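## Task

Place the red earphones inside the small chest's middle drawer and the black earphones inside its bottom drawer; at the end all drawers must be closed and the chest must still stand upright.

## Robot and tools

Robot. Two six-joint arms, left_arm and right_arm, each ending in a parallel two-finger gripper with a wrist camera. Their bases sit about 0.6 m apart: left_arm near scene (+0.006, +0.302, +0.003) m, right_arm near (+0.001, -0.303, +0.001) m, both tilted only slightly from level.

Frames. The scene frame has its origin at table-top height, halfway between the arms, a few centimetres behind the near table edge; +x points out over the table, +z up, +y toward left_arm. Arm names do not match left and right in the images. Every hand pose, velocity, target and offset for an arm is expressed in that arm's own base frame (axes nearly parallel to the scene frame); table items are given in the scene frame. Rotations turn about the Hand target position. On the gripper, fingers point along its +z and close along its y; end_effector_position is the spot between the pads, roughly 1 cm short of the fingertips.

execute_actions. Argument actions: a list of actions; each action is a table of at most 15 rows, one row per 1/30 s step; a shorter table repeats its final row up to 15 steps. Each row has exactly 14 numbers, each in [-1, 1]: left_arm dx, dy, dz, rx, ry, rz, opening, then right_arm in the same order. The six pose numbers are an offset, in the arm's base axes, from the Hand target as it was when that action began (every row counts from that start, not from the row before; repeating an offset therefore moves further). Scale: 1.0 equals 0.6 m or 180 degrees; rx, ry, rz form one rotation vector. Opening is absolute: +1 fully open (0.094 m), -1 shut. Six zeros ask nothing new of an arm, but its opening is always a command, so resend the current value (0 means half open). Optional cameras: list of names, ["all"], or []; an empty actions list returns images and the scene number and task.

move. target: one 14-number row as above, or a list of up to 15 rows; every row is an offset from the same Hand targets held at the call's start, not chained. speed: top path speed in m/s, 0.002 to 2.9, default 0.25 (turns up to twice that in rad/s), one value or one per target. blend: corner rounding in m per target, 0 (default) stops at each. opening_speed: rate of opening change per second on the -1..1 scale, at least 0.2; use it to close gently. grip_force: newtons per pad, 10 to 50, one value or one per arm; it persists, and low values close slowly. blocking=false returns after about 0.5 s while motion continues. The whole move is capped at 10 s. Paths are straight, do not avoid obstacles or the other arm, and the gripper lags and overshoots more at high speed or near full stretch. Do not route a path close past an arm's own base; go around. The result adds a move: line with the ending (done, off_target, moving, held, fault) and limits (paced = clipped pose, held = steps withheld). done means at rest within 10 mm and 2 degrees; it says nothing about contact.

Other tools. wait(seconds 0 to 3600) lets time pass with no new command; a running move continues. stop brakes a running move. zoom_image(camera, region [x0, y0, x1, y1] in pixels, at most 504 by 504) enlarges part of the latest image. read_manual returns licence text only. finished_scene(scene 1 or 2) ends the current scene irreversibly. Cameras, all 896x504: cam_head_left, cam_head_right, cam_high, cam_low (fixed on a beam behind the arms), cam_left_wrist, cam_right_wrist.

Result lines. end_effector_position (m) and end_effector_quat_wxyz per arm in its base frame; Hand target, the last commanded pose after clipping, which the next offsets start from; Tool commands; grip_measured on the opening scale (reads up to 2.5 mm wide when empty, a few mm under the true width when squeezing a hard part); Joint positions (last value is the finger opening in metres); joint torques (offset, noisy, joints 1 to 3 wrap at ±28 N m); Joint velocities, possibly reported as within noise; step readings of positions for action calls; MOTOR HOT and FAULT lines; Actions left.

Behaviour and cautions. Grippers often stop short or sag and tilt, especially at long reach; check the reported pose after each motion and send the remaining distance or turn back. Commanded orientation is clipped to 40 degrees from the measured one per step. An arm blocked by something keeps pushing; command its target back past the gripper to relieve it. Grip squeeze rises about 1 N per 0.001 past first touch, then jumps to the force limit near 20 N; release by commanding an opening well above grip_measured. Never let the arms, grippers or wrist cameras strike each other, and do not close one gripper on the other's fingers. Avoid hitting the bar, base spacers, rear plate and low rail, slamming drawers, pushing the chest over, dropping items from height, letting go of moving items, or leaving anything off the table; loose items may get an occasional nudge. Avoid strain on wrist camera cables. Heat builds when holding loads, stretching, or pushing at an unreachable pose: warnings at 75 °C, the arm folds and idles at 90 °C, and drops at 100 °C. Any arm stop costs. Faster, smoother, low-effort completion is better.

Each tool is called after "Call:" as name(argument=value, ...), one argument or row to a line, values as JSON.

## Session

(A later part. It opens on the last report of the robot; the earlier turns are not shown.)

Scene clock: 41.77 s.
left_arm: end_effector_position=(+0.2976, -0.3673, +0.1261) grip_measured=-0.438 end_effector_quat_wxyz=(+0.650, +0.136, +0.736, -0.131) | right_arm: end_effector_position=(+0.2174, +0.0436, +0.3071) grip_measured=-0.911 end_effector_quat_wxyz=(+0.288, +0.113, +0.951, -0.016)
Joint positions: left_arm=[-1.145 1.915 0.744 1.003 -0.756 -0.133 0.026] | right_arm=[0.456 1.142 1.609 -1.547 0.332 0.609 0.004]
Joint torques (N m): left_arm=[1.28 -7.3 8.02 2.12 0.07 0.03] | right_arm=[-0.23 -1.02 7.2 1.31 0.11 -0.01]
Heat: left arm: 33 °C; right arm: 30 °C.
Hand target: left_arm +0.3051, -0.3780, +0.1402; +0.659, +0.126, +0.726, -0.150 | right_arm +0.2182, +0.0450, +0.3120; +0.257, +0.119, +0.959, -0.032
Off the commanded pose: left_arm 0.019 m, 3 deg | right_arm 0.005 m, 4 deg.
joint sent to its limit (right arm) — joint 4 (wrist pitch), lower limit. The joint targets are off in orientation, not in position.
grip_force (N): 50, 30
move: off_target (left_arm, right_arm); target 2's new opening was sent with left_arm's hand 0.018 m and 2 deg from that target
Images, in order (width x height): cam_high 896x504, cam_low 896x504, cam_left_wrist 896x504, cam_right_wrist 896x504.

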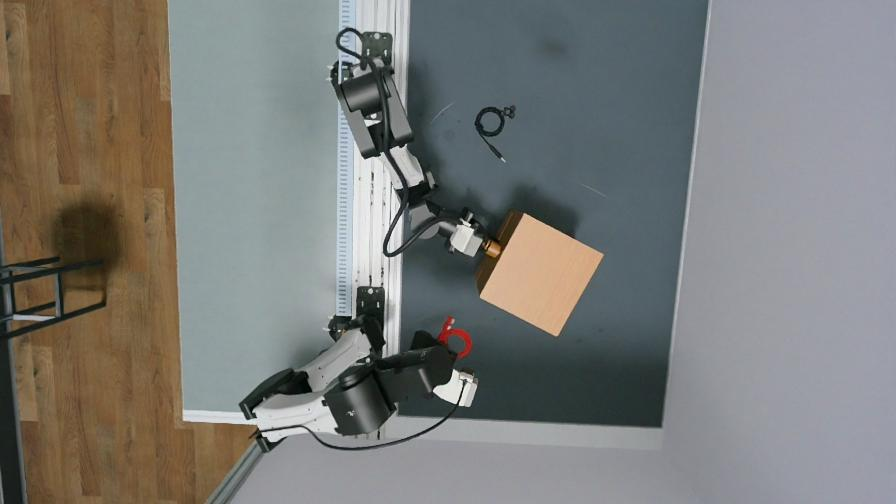

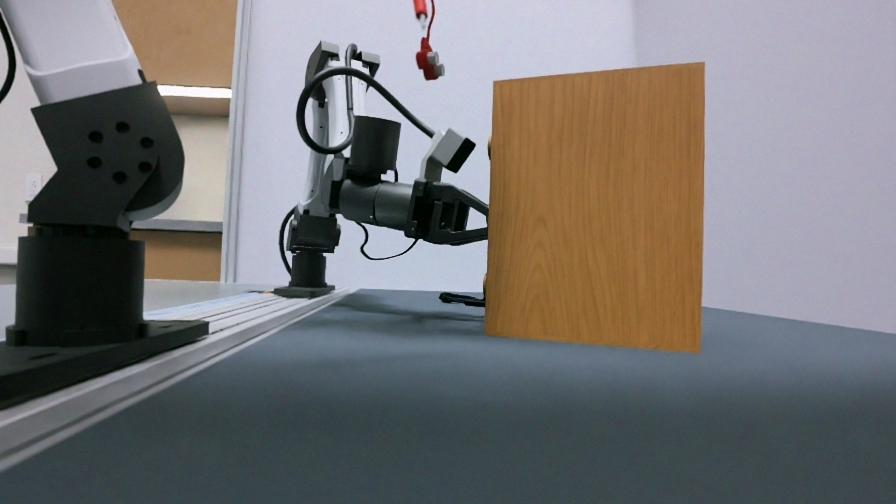

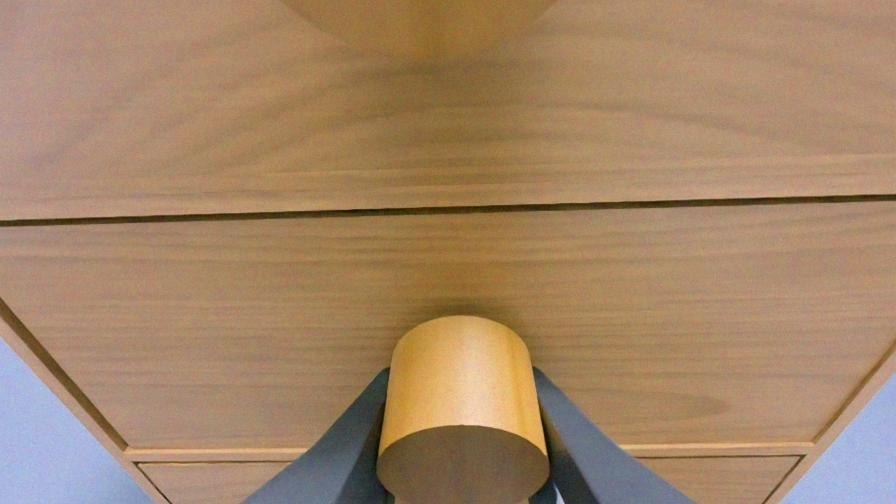

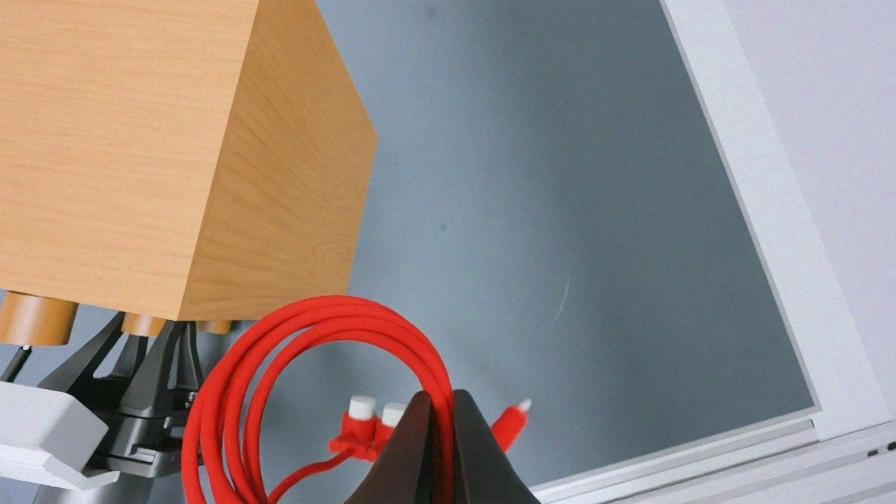

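Call:
move(
  target=[-0.194,0.075,0,0,0,0,-0.7,0,0,0,0,0,0,-1],
  speed=0.1,
  cameras=["cam_left_wrist","cam_right_wrist","cam_low","cam_high"],
)

Scene clock: 45.47 s.
left_arm: end_effector_position=(+0.1968, -0.3285, +0.1237) grip_measured=-0.438 end_effector_quat_wxyz=(+0.653, +0.136, +0.736, -0.119) | right_arm: end_effector_position=(+0.2173, +0.0437, +0.3070) grip_measured=-0.911 end_effector_quat_wxyz=(+0.287, +0.113, +0.951, -0.016)
Joint positions: left_arm=[-1.439 1.725 0.489 0.988 -1.063 -0.216 0.026] | right_arm=[0.456 1.142 1.609 -1.548 0.331 0.609 0.004]
Joint torques (N m): left_arm=[-1.48 -9.39 3.82 2.19 -0.22 0.05] | right_arm=[-0.24 -1.02 7.21 1.3 0.12 -0.01]
Heat: left arm: 33 °C; right arm: 30 °C.
Hand target: left_arm +0.1887, -0.3330, +0.1401; +0.659, +0.126, +0.726, -0.149 | right_arm +0.2181, +0.0450, +0.3120; +0.257, +0.119, +0.959, -0.032
Off the commanded pose: left_arm 0.019 m, 4 deg | right_arm 0.005 m, 4 deg.
joint sent to its limit (right arm) — joint 4 (wrist pitch), lower limit. The joint targets are off in orientation, not in position.
grip_force (N): 50, 30
move: off_target (left_arm)
Images, in order (width x height): cam_high 896x504, cam_low 896x504, cam_left_wrist 896x504, cam_right_wrist 896x504.

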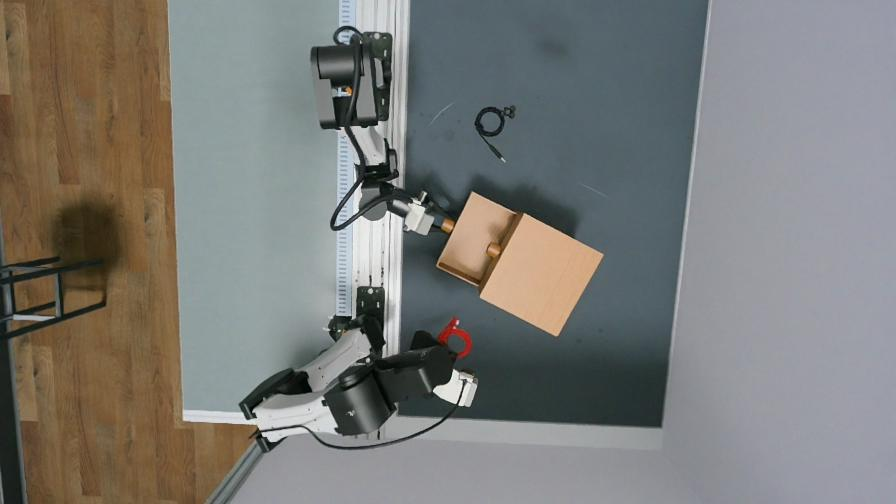

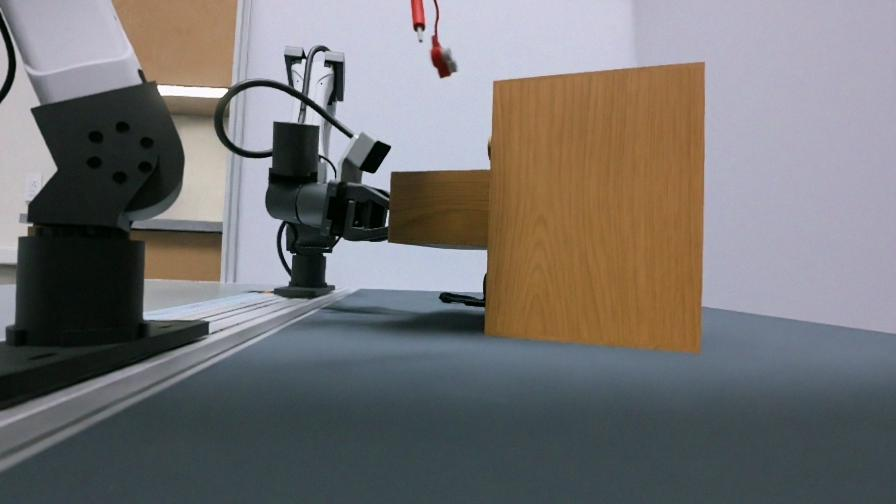

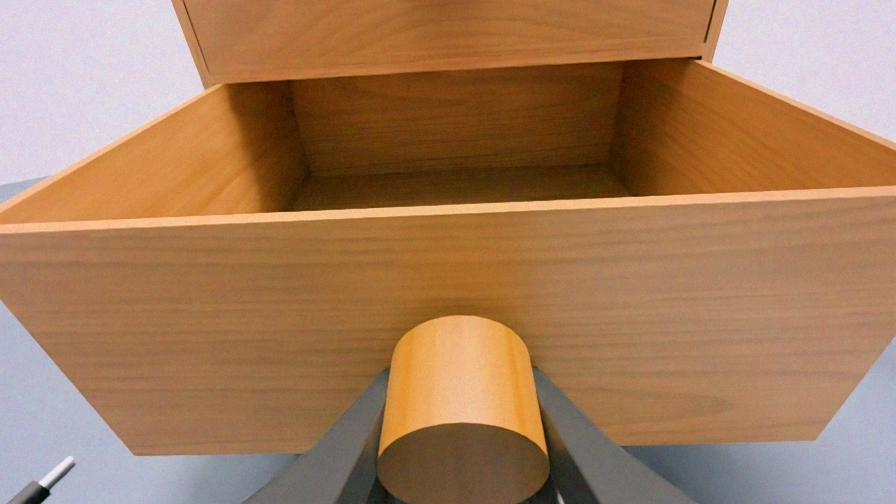

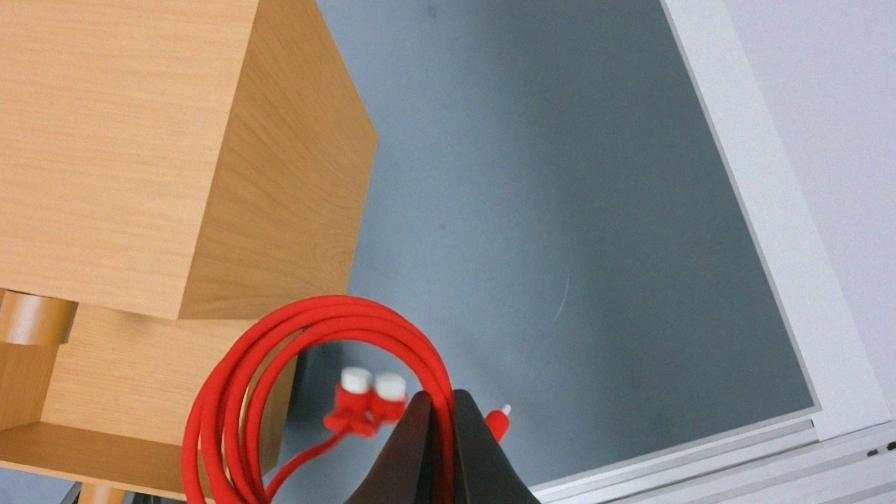

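Call:
move(
  target=[
    [0,0,0,0,0,0,-0.7,-0.013,0.192,0.03,-0.03,0.068,0.21,-1],
    [0,0,0,0,0,0,-0.7,0.1055,0.396,-0.053,-0.0608,0.1365,0.415,-1],
  ],
  speed=0.2,
  blend=[0.03,0],
  cameras=["cam_left_wrist","cam_right_wrist","cam_low","cam_high","cam_head_left"],
)

Scene clock: 50.43 s.
left_arm: end_effector_position=(+0.1967, -0.3286, +0.1238) grip_measured=-0.438 end_effector_quat_wxyz=(+0.653, +0.136, +0.736, -0.120) | right_arm: end_effector_position=(+0.2805, +0.2767, +0.2800) grip_measured=-0.911 end_effector_quat_wxyz=(+0.183, -0.497, +0.846, +0.052)
Joint positions: left_arm=[-1.44 1.725 0.489 0.987 -1.063 -0.217 0.026] | right_arm=[0.773 1.852 2.215 -1.55 -0.013 -0.288 0.004]
Joint torques (N m): left_arm=[-1.62 -9.31 3.82 2.16 -0.22 0.07] | right_arm=[0.7 -6.67 7.57 1.15 -0.06 0.03]
Heat: left arm: 32 °C; right arm: 31 °C.
Hand target: left_arm +0.1886, -0.3331, +0.1402; +0.659, +0.126, +0.726, -0.150 | right_arm +0.2815, +0.2825, +0.2802; +0.038, -0.514, +0.857, +0.022
Off the commanded pose: left_arm 0.019 m, 4 deg | right_arm 0.006 m, 17 deg.
joint sent to its limit (right arm) — joint 4 (wrist pitch), lower limit. The joint targets are off in orientation, not in position.
grip_force (N): 50, 30
move: off_target (right_arm)
Images, in order (width x height): cam_head_left 896x504, cam_high 896x504, cam_low 896x504, cam_left_wrist 896x504, cam_right_wrist 896x504.

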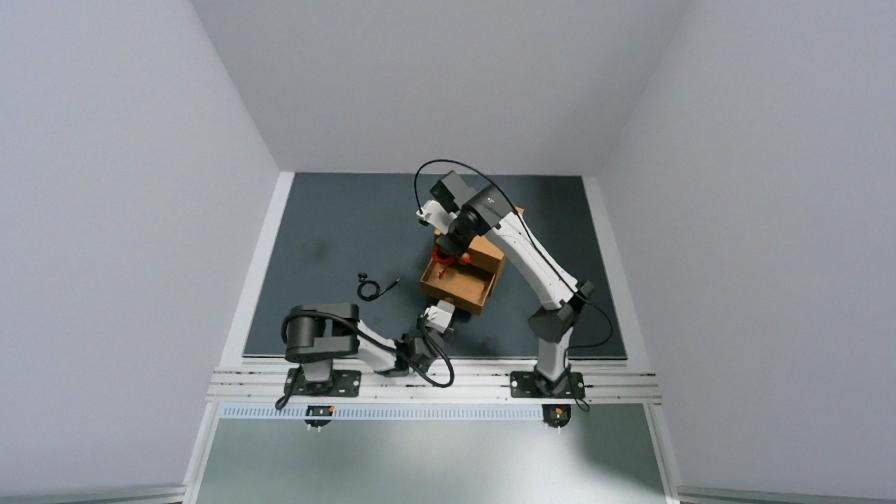

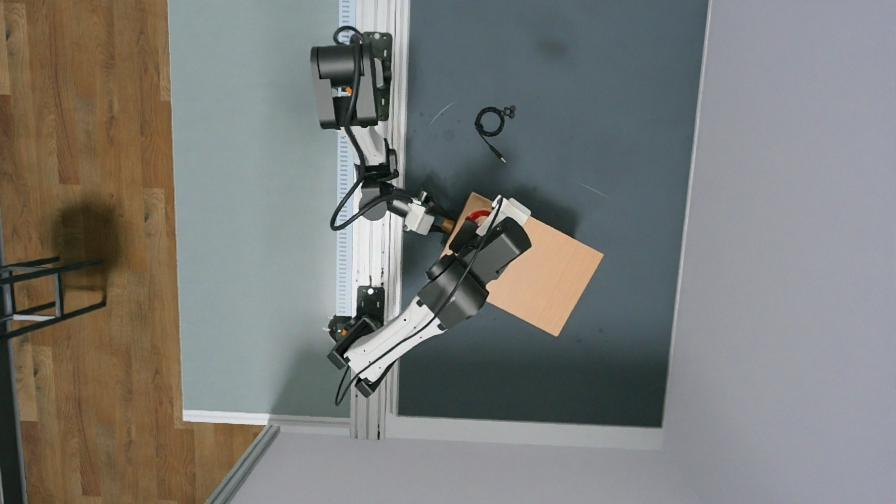

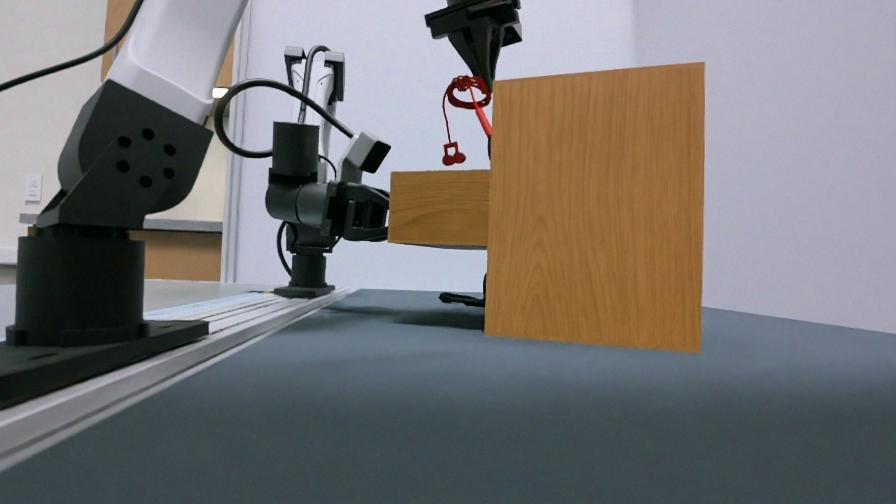

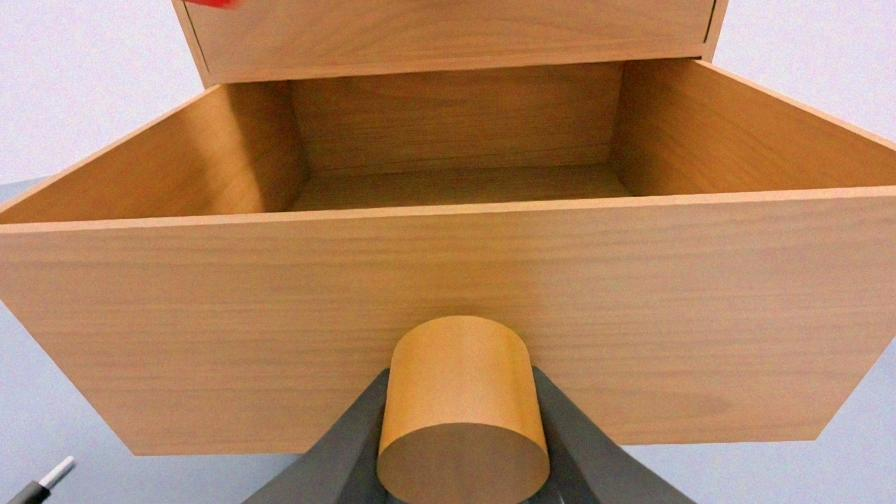

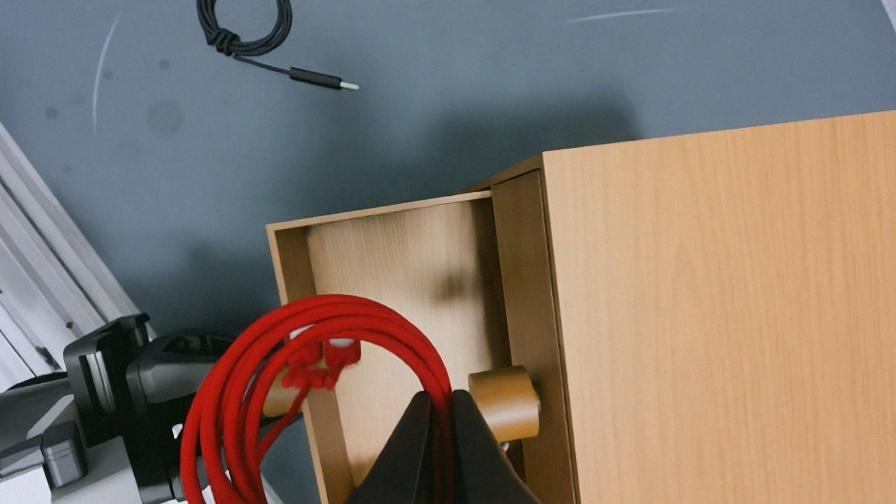

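Call:
move(
  target=[
    [0,0,0,0,0,0,-0.7,0.001,0.021,-0.02,0,0,0,-1],
    [0,0,0,0,0,0,-0.7,0.001,0.021,-0.175,0,0,0,-1],
  ],
  speed=0.12,
  blend=[0.01,0],
  cameras=["cam_left_wrist","cam_right_wrist","cam_low"],
)

Scene clock: 53.50 s.
left_arm: end_effector_position=(+0.1967, -0.3286, +0.1238) grip_measured=-0.438 end_effector_quat_wxyz=(+0.653, +0.136, +0.736, -0.120) | right_arm: end_effector_position=(+0.2849, +0.2940, +0.1869) grip_measured=-0.911 end_effector_quat_wxyz=(+0.059, -0.514, +0.855, +0.022)
Joint positions: left_arm=[-1.44 1.725 0.489 0.987 -1.063 -0.217 0.026] | right_arm=[0.796 2.047 2.151 -1.55 -0.013 -0.286 0.004]
Joint torques (N m): left_arm=[-1.62 -9.31 3.82 2.16 -0.22 0.07] | right_arm=[0.65 -8.47 4.63 0.6 -0.04 0.12]
Heat: left arm: 32 °C; right arm: 31 °C.
Hand target: left_arm +0.1886, -0.3331, +0.1402; +0.659, +0.126, +0.726, -0.150 | right_arm +0.2821, +0.2953, +0.1752; +0.038, -0.514, +0.857, +0.022
Off the commanded pose: left_arm 0.019 m, 4 deg | right_arm 0.012 m, 2 deg.
joint sent to its limit (right arm) — joint 4 (wrist pitch), lower limit. The joint targets still meet the commanded pose.
grip_force (N): 50, 30
move: off_target (right_arm)
Images, in order (width x height): cam_low 896x504, cam_left_wrist 896x504, cam_right_wrist 896x504.

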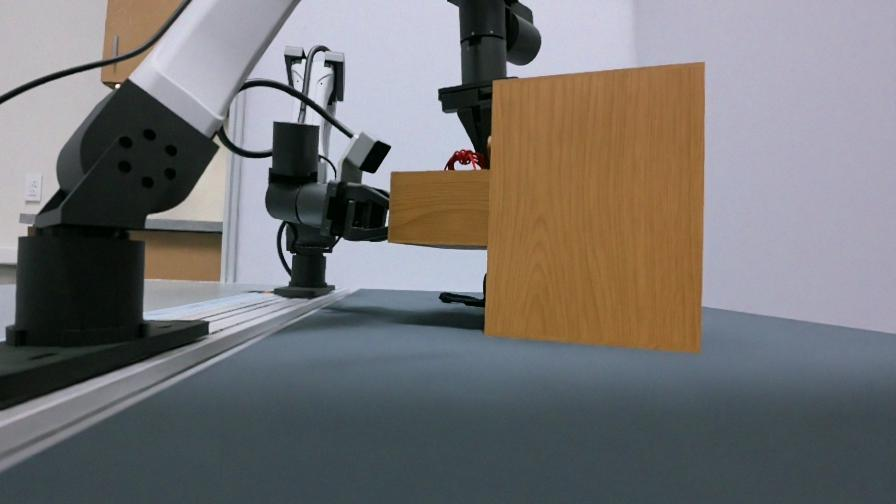

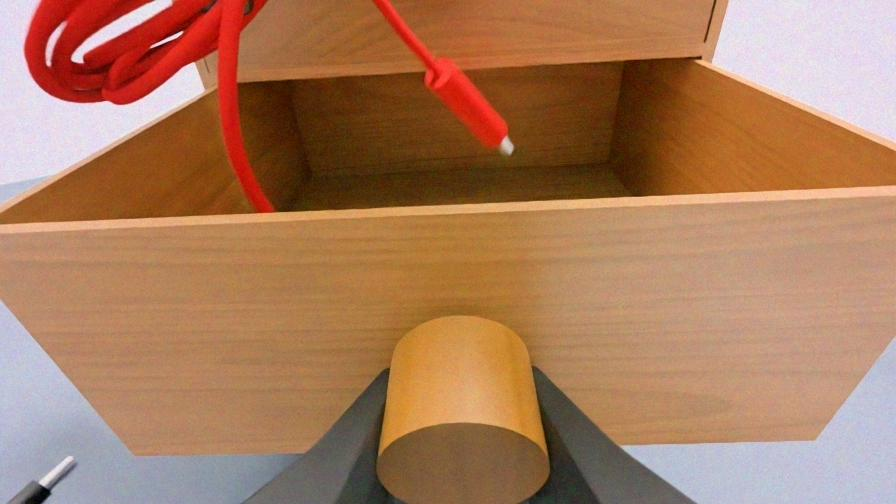

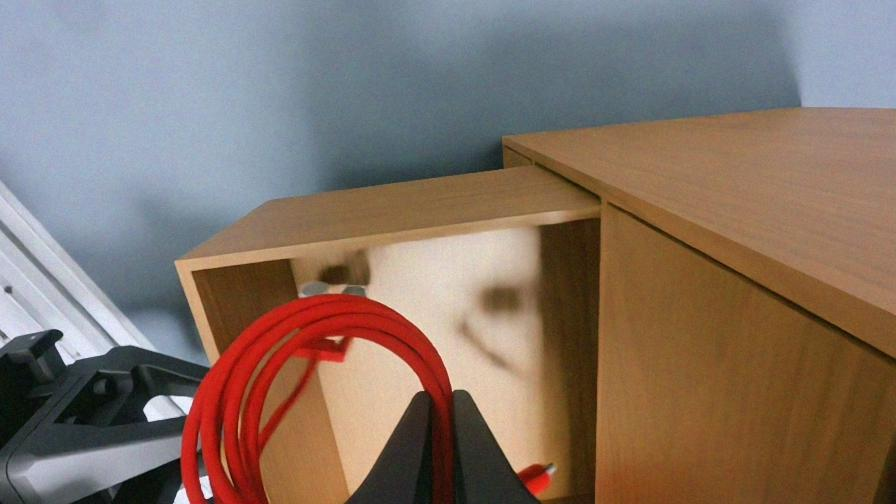

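Call:
move(
  target=[
    [0,0,0,0,0,0,-0.7,0.0185,0.0105,0,0,0,0,-1],
    [0,0,0,0,0,0,-0.7,0.0185,0.0105,-0.052,0,0,0,-1],
    [0,0,0,0,0,0,-0.7,0.0185,0.0105,-0.052,0,0,0,-0.5],
  ],
  speed=0.1,
  blend=[0.008,0,0],
  opening_speed=1.0,
  cameras=["cam_left_wrist","cam_right_wrist","cam_low"],
)

Scene clock: 56.37 s.
left_arm: end_effector_position=(+0.1967, -0.3286, +0.1237) grip_measured=-0.438 end_effector_quat_wxyz=(+0.653, +0.136, +0.736, -0.119) | right_arm: end_effector_position=(+0.2924, +0.2982, +0.1568) grip_measured=-0.502 end_effector_quat_wxyz=(+0.049, -0.512, +0.857, +0.018)
Joint positions: left_arm=[-1.44 1.725 0.489 0.987 -1.063 -0.217 0.026] | right_arm=[0.791 2.07 2.062 -1.459 -0.011 -0.286 0.023]
Joint torques (N m): left_arm=[-1.62 -9.31 3.82 2.16 -0.22 0.07] | right_arm=[0.25 -8.79 4.41 0.77 -0.06 0.05]
Heat: left arm: 32 °C; right arm: 31 °C.
Hand target: left_arm +0.1886, -0.3331, +0.1401; +0.659, +0.127, +0.726, -0.150 | right_arm +0.2932, +0.3015, +0.1440; +0.038, -0.514, +0.857, +0.022
Off the commanded pose: left_arm 0.019 m, 4 deg | right_arm 0.013 m, 1 deg.
grip_force (N): 50, 30
move: off_target (right_arm); blend cut to 0.0065 m at target 1; target 3's new opening was sent with right_arm's hand 0.019 m and 1 deg from that target
Images, in order (width x height): cam_low 896x504, cam_left_wrist 896x504, cam_right_wrist 896x504.

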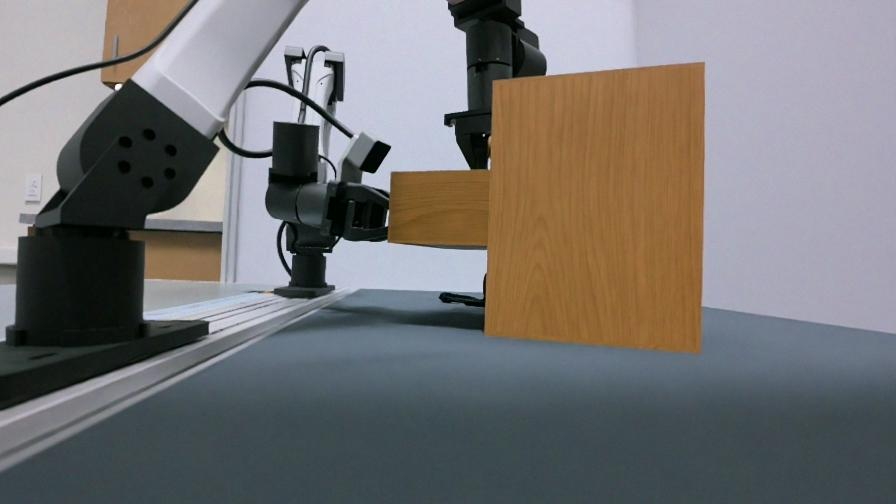

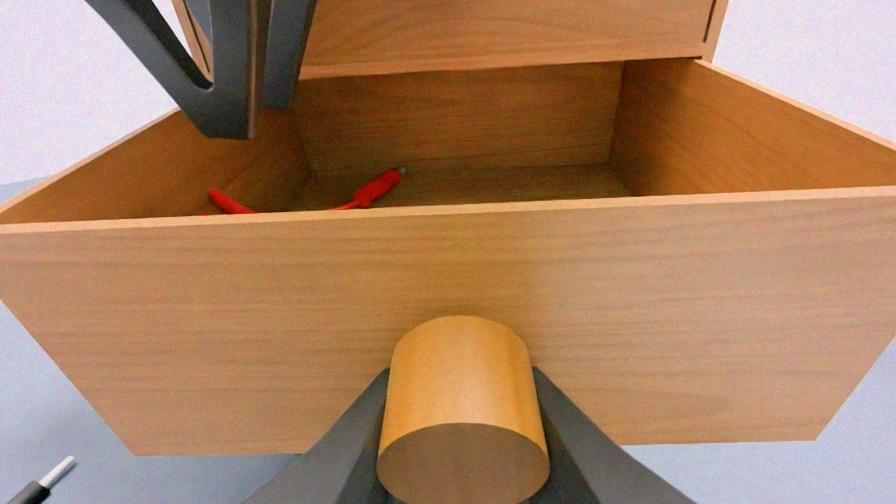

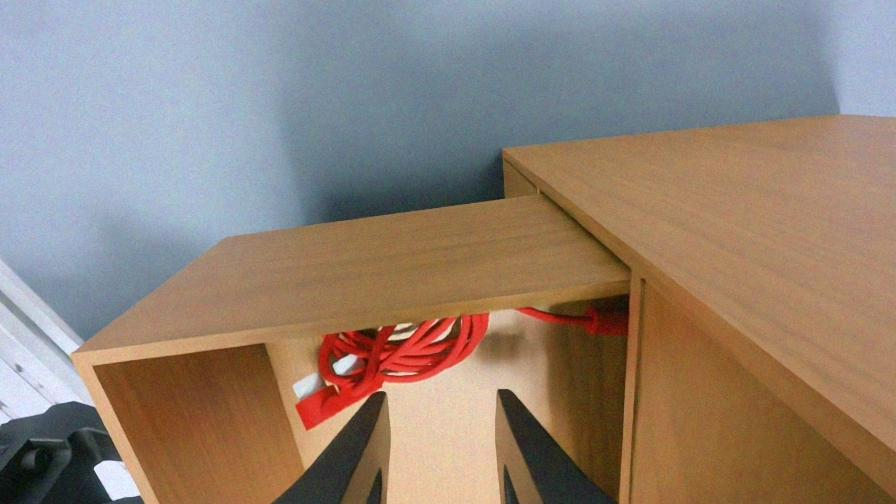

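Call:
move(
  target=[
    [0,0,0,0,0,0,-0.7,0,0,0.233,0,0,0,-0.5],
    [0.199,-0.077,0,0,0,0,-0.7,-0.155,-0.45,0.31,0.0608,-0.1365,-0.415,-0.5],
    [0.199,-0.077,0,0,0,0,0.3,-0.155,-0.45,0.31,0.0608,-0.1365,-0.415,-0.5],
    [0.09,-0.035,0,0,0,0,0.3,-0.155,-0.45,0.31,0.0608,-0.1365,-0.415,-0.5],
  ],
  speed=[0.2,0.2,0.1,0.15],
  grip_force=50,
  cameras=["cam_left_wrist","cam_right_wrist","cam_low","cam_high"],
)

Scene clock: 64.33 s.
left_arm: end_effector_position=(+0.2465, -0.3551, +0.1262) grip_measured=+0.298 end_effector_quat_wxyz=(+0.651, +0.146, +0.734, -0.127) | right_arm: end_effector_position=(+0.2027, +0.0330, +0.3341) grip_measured=-0.502 end_effector_quat_wxyz=(+0.330, +0.102, +0.938, +0.014)
Joint positions: left_arm=[-1.28 1.826 0.618 1.018 -0.883 -0.144 0.061] | right_arm=[0.401 1.058 1.653 -1.547 0.284 0.526 0.023]
Joint torques (N m): left_arm=[-0.43 -9.85 3.4 2.24 -0.23 -0.19] | right_arm=[-0.2 -1.13 3.47 1.54 0.17 0.06]
Heat: left arm: 32 °C; right arm: 30 °C.
Hand target: left_arm +0.2427, -0.3540, +0.1402; +0.659, +0.126, +0.726, -0.149 | right_arm +0.2003, +0.0316, +0.3299; +0.257, +0.119, +0.959, -0.032
Off the commanded pose: left_arm 0.015 m, 4 deg | right_arm 0.005 m, 10 deg.
joint sent to its limit (right arm) — joint 4 (wrist pitch), lower limit. The joint targets are off in orientation, not in position.
move: off_target (left_arm, right_arm); target 3's new opening was sent with left_arm's hand 0.021 m and 3 deg from that target
Images, in order (width x height): cam_high 896x504, cam_low 896x504, cam_left_wrist 896x504, cam_right_wrist 896x504.

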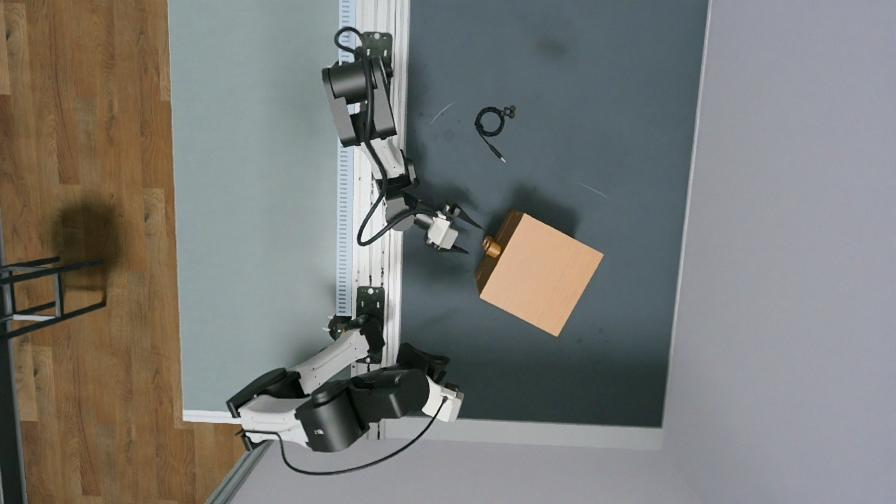

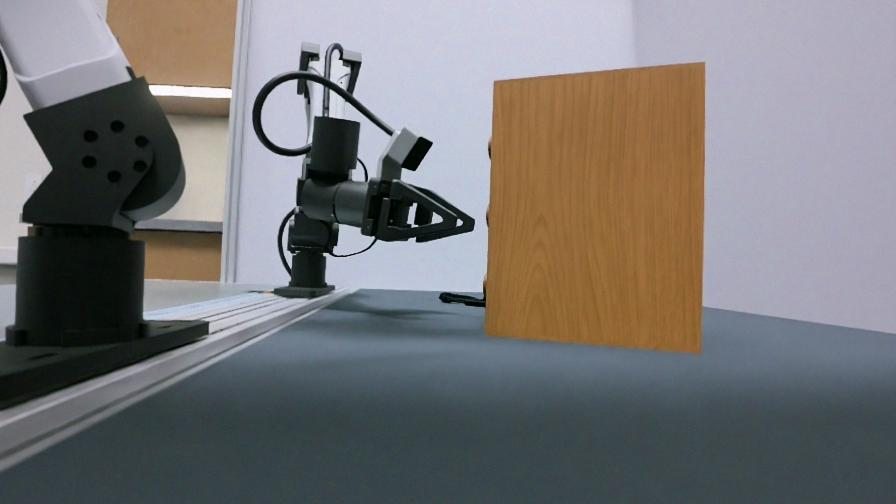

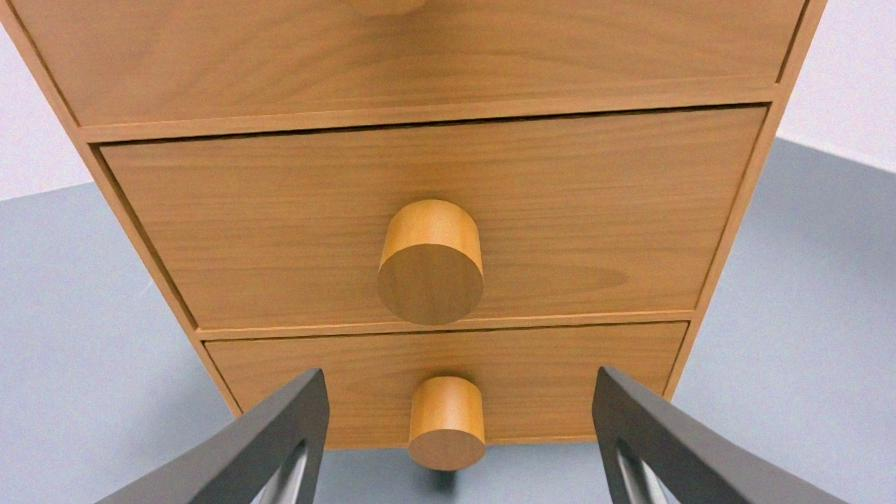

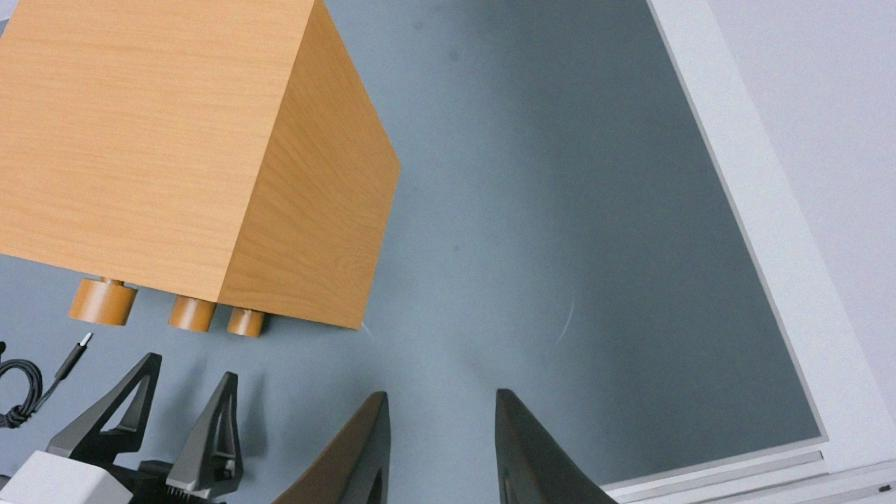

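Call:
move(
  target=[
    [0,0,-0.128,0.016,0.0413,0,0.3,0,0,0,0,0,0,-0.5],
    [0.05,-0.019,-0.128,0.016,0.0413,0,0.3,0,0,0,0,0,0,-0.5],
  ],
  speed=0.15,
  blend=[0.02,0],
  cameras=["cam_left_wrist","cam_low"],
)

Scene clock: 66.20 s.
left_arm: end_effector_position=(+0.2683, -0.3571, +0.0573) grip_measured=+0.298 end_effector_quat_wxyz=(+0.603, +0.143, +0.775, -0.123) | right_arm: end_effector_position=(+0.2027, +0.0330, +0.3341) grip_measured=-0.502 end_effector_quat_wxyz=(+0.330, +0.102, +0.938, +0.014)
Joint positions: left_arm=[-1.207 2.019 0.661 1.006 -0.792 -0.274 0.061] | right_arm=[0.401 1.058 1.653 -1.547 0.284 0.526 0.023]
Joint torques (N m): left_arm=[0.92 -7.24 5.85 2.01 -0.14 -0.11] | right_arm=[-0.2 -1.11 3.47 1.54 0.17 0.06]
Heat: left arm: 32 °C; right arm: 30 °C.
Hand target: left_arm +0.2727, -0.3654, +0.0633; +0.607, +0.133, +0.771, -0.139 | right_arm +0.2003, +0.0316, +0.3299; +0.257, +0.119, +0.959, -0.032
Off the commanded pose: left_arm 0.011 m, 2 deg | right_arm 0.005 m, 10 deg.
joint sent to its limit (right arm) — joint 4 (wrist pitch), lower limit. The joint targets are off in orientation, not in position.
move: off_target (left_arm); blend cut to 0.016 m at target 1
Images, in order (width x height): cam_low 896x504, cam_left_wrist 896x504.

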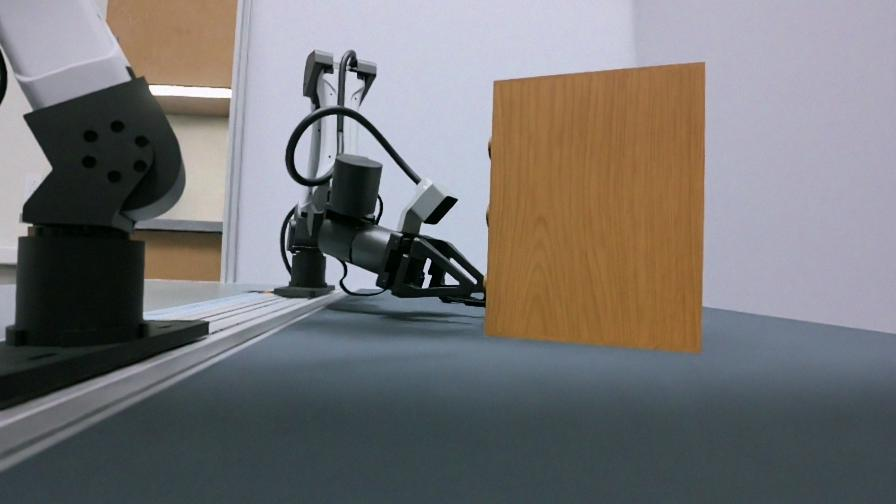

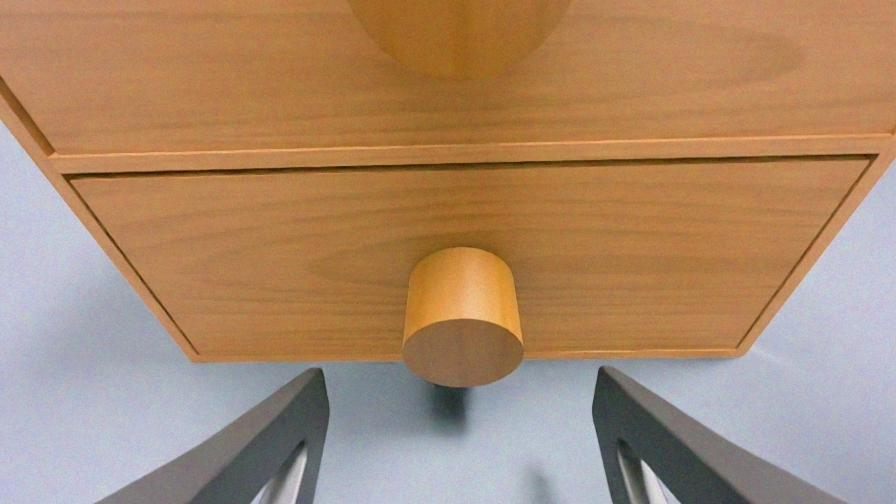

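Call:
move(
  target=[
    [0.057,-0.028,-0.015,0,0,0,0.3,0,0,0,0,0,0,-0.5],
    [0.057,-0.028,-0.015,0,0,0,-0.7,0,0,0,0,0,0,-0.5],
    [-0.138,0.047,-0.015,0,0,0,-0.7,0,0,0,0,0,0,-0.5],
  ],
  speed=0.1,
  opening_speed=1.5,
  cameras=["cam_left_wrist","cam_low","cam_high"],
)

Scene clock: 70.57 s.
left_arm: end_effector_position=(+0.1961, -0.3311, +0.0394) grip_measured=-0.450 end_effector_quat_wxyz=(+0.601, +0.142, +0.778, -0.113) | right_arm: end_effector_position=(+0.2027, +0.0330, +0.3341) grip_measured=-0.502 end_effector_quat_wxyz=(+0.330, +0.102, +0.938, +0.014)
Joint positions: left_arm=[-1.428 1.977 0.505 0.981 -1.007 -0.43 0.026] | right_arm=[0.401 1.058 1.653 -1.547 0.284 0.526 0.023]
Joint torques (N m): left_arm=[-1.31 -10.13 2.62 1.98 -0.42 -0.02] | right_arm=[-0.2 -1.13 3.45 1.54 0.18 0.06]
Heat: left arm: 32 °C; right arm: 30 °C.
Hand target: left_arm +0.1899, -0.3372, +0.0544; +0.607, +0.133, +0.771, -0.139 | right_arm +0.2003, +0.0316, +0.3299; +0.257, +0.119, +0.959, -0.032
Off the commanded pose: left_arm 0.017 m, 3 deg | right_arm 0.005 m, 10 deg.
joint sent to its limit (right arm) — joint 4 (wrist pitch), lower limit. The joint targets are off in orientation, not in position.
move: off_target (left_arm); target 2's new opening was sent with left_arm's hand 0.015 m and 2 deg from that target
Images, in order (width x height): cam_high 896x504, cam_low 896x504, cam_left_wrist 896x504.

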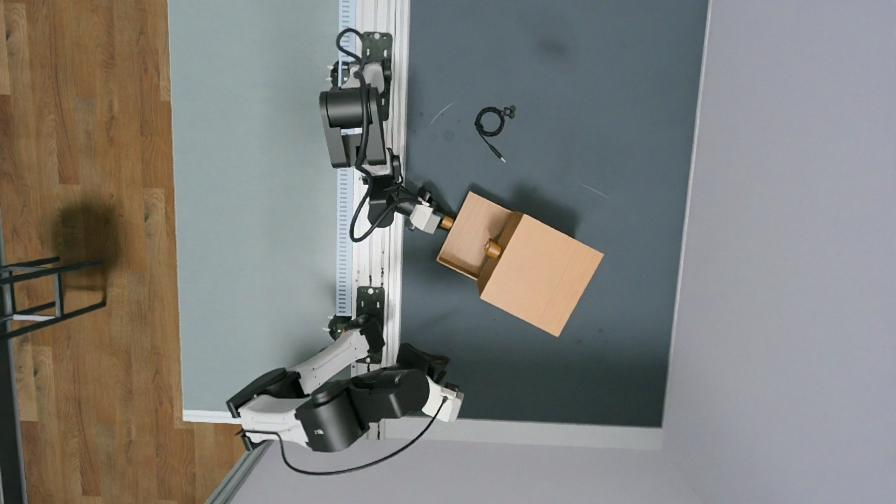

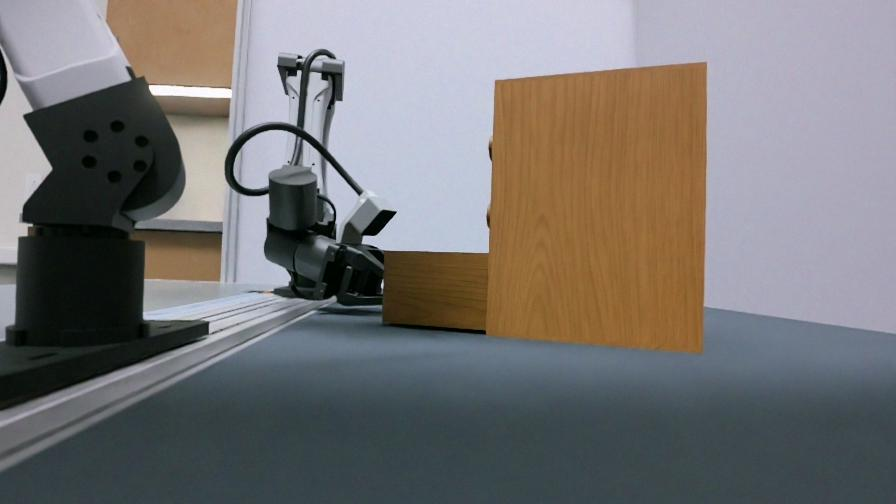

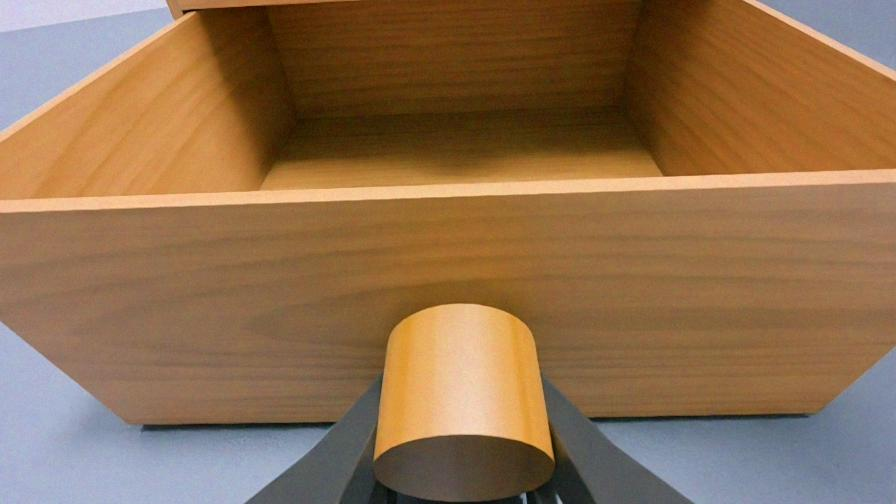

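Call:
move(
  target=[
    [0,0,0,0,0,0,0.4,0,0,0,0,0,0,-0.5],
    [-0.078,0.03,0,0,0,0,0.4,0,0,0,0,0,0,-0.5],
    [-0.078,0.04,0.15,0,0,0,0.4,0,0,0,0,0,0,-0.5],
    [0.15,0.439,0.168,0.0657,0.2547,0.1083,0.4,0,0,0,0,0,0,-0.5],
  ],
  speed=[0.1,0.15,0.25,0.3],
  blend=[0,0.02,0.03,0],
  cameras=["cam_left_wrist","cam_high","cam_low"],
)

Scene clock: 75.03 s.
left_arm: end_effector_position=(+0.2715, -0.0723, +0.1421) grip_measured=+0.398 end_effector_quat_wxyz=(+0.244, +0.000, +0.970, +0.006) | right_arm: end_effector_position=(+0.2027, +0.0330, +0.3341) grip_measured=-0.502 end_effector_quat_wxyz=(+0.330, +0.102, +0.938, +0.014)
Joint positions: left_arm=[-0.374 1.174 0.952 -0.888 -0.185 -0.33 0.066] | right_arm=[0.401 1.058 1.653 -1.547 0.284 0.526 0.023]
Joint torques (N m): left_arm=[1.14 -2.66 9.17 1.18 -0.16 0.09] | right_arm=[-0.2 -1.11 3.47 1.54 0.17 0.06]
Heat: left arm: 32 °C; right arm: 30 °C.
Hand target: left_arm +0.2800, -0.0738, +0.1552; +0.259, +0.000, +0.966, +0.000 | right_arm +0.2003, +0.0316, +0.3299; +0.257, +0.119, +0.959, -0.032
Off the commanded pose: left_arm 0.016 m, 2 deg | right_arm 0.005 m, 10 deg.
joint sent to its limit (right arm) — joint 4 (wrist pitch), lower limit. The joint targets are off in orientation, not in position.
move: off_target (left_arm)
Images, in order (width x height): cam_high 896x504, cam_low 896x504, cam_left_wrist 896x504.

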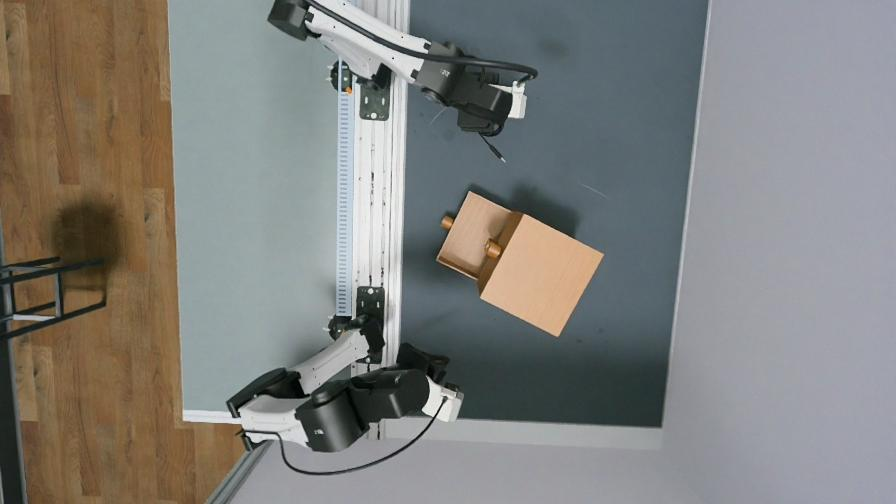

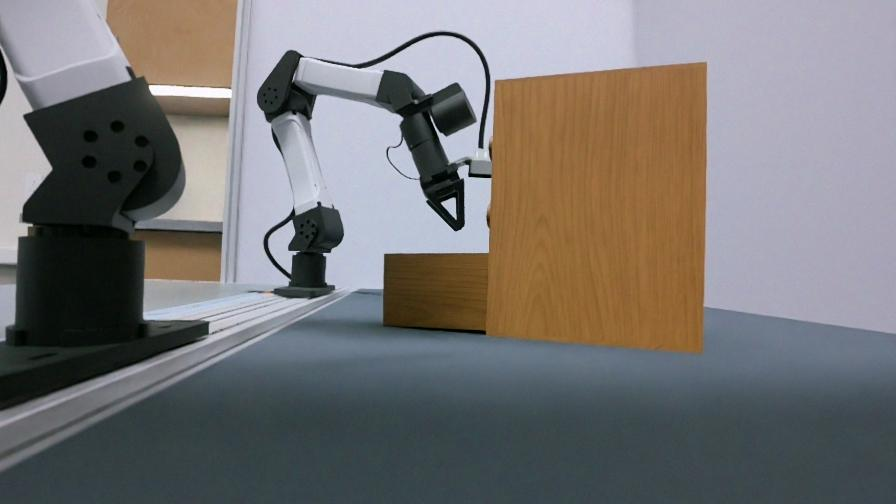

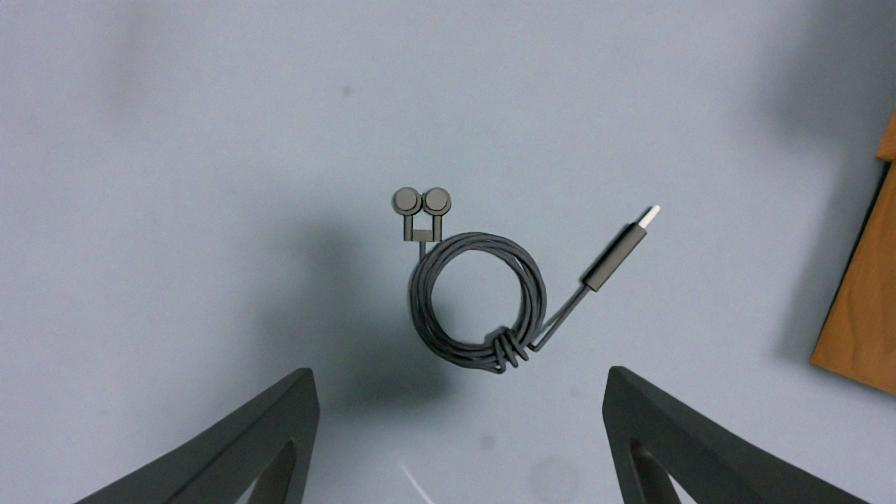

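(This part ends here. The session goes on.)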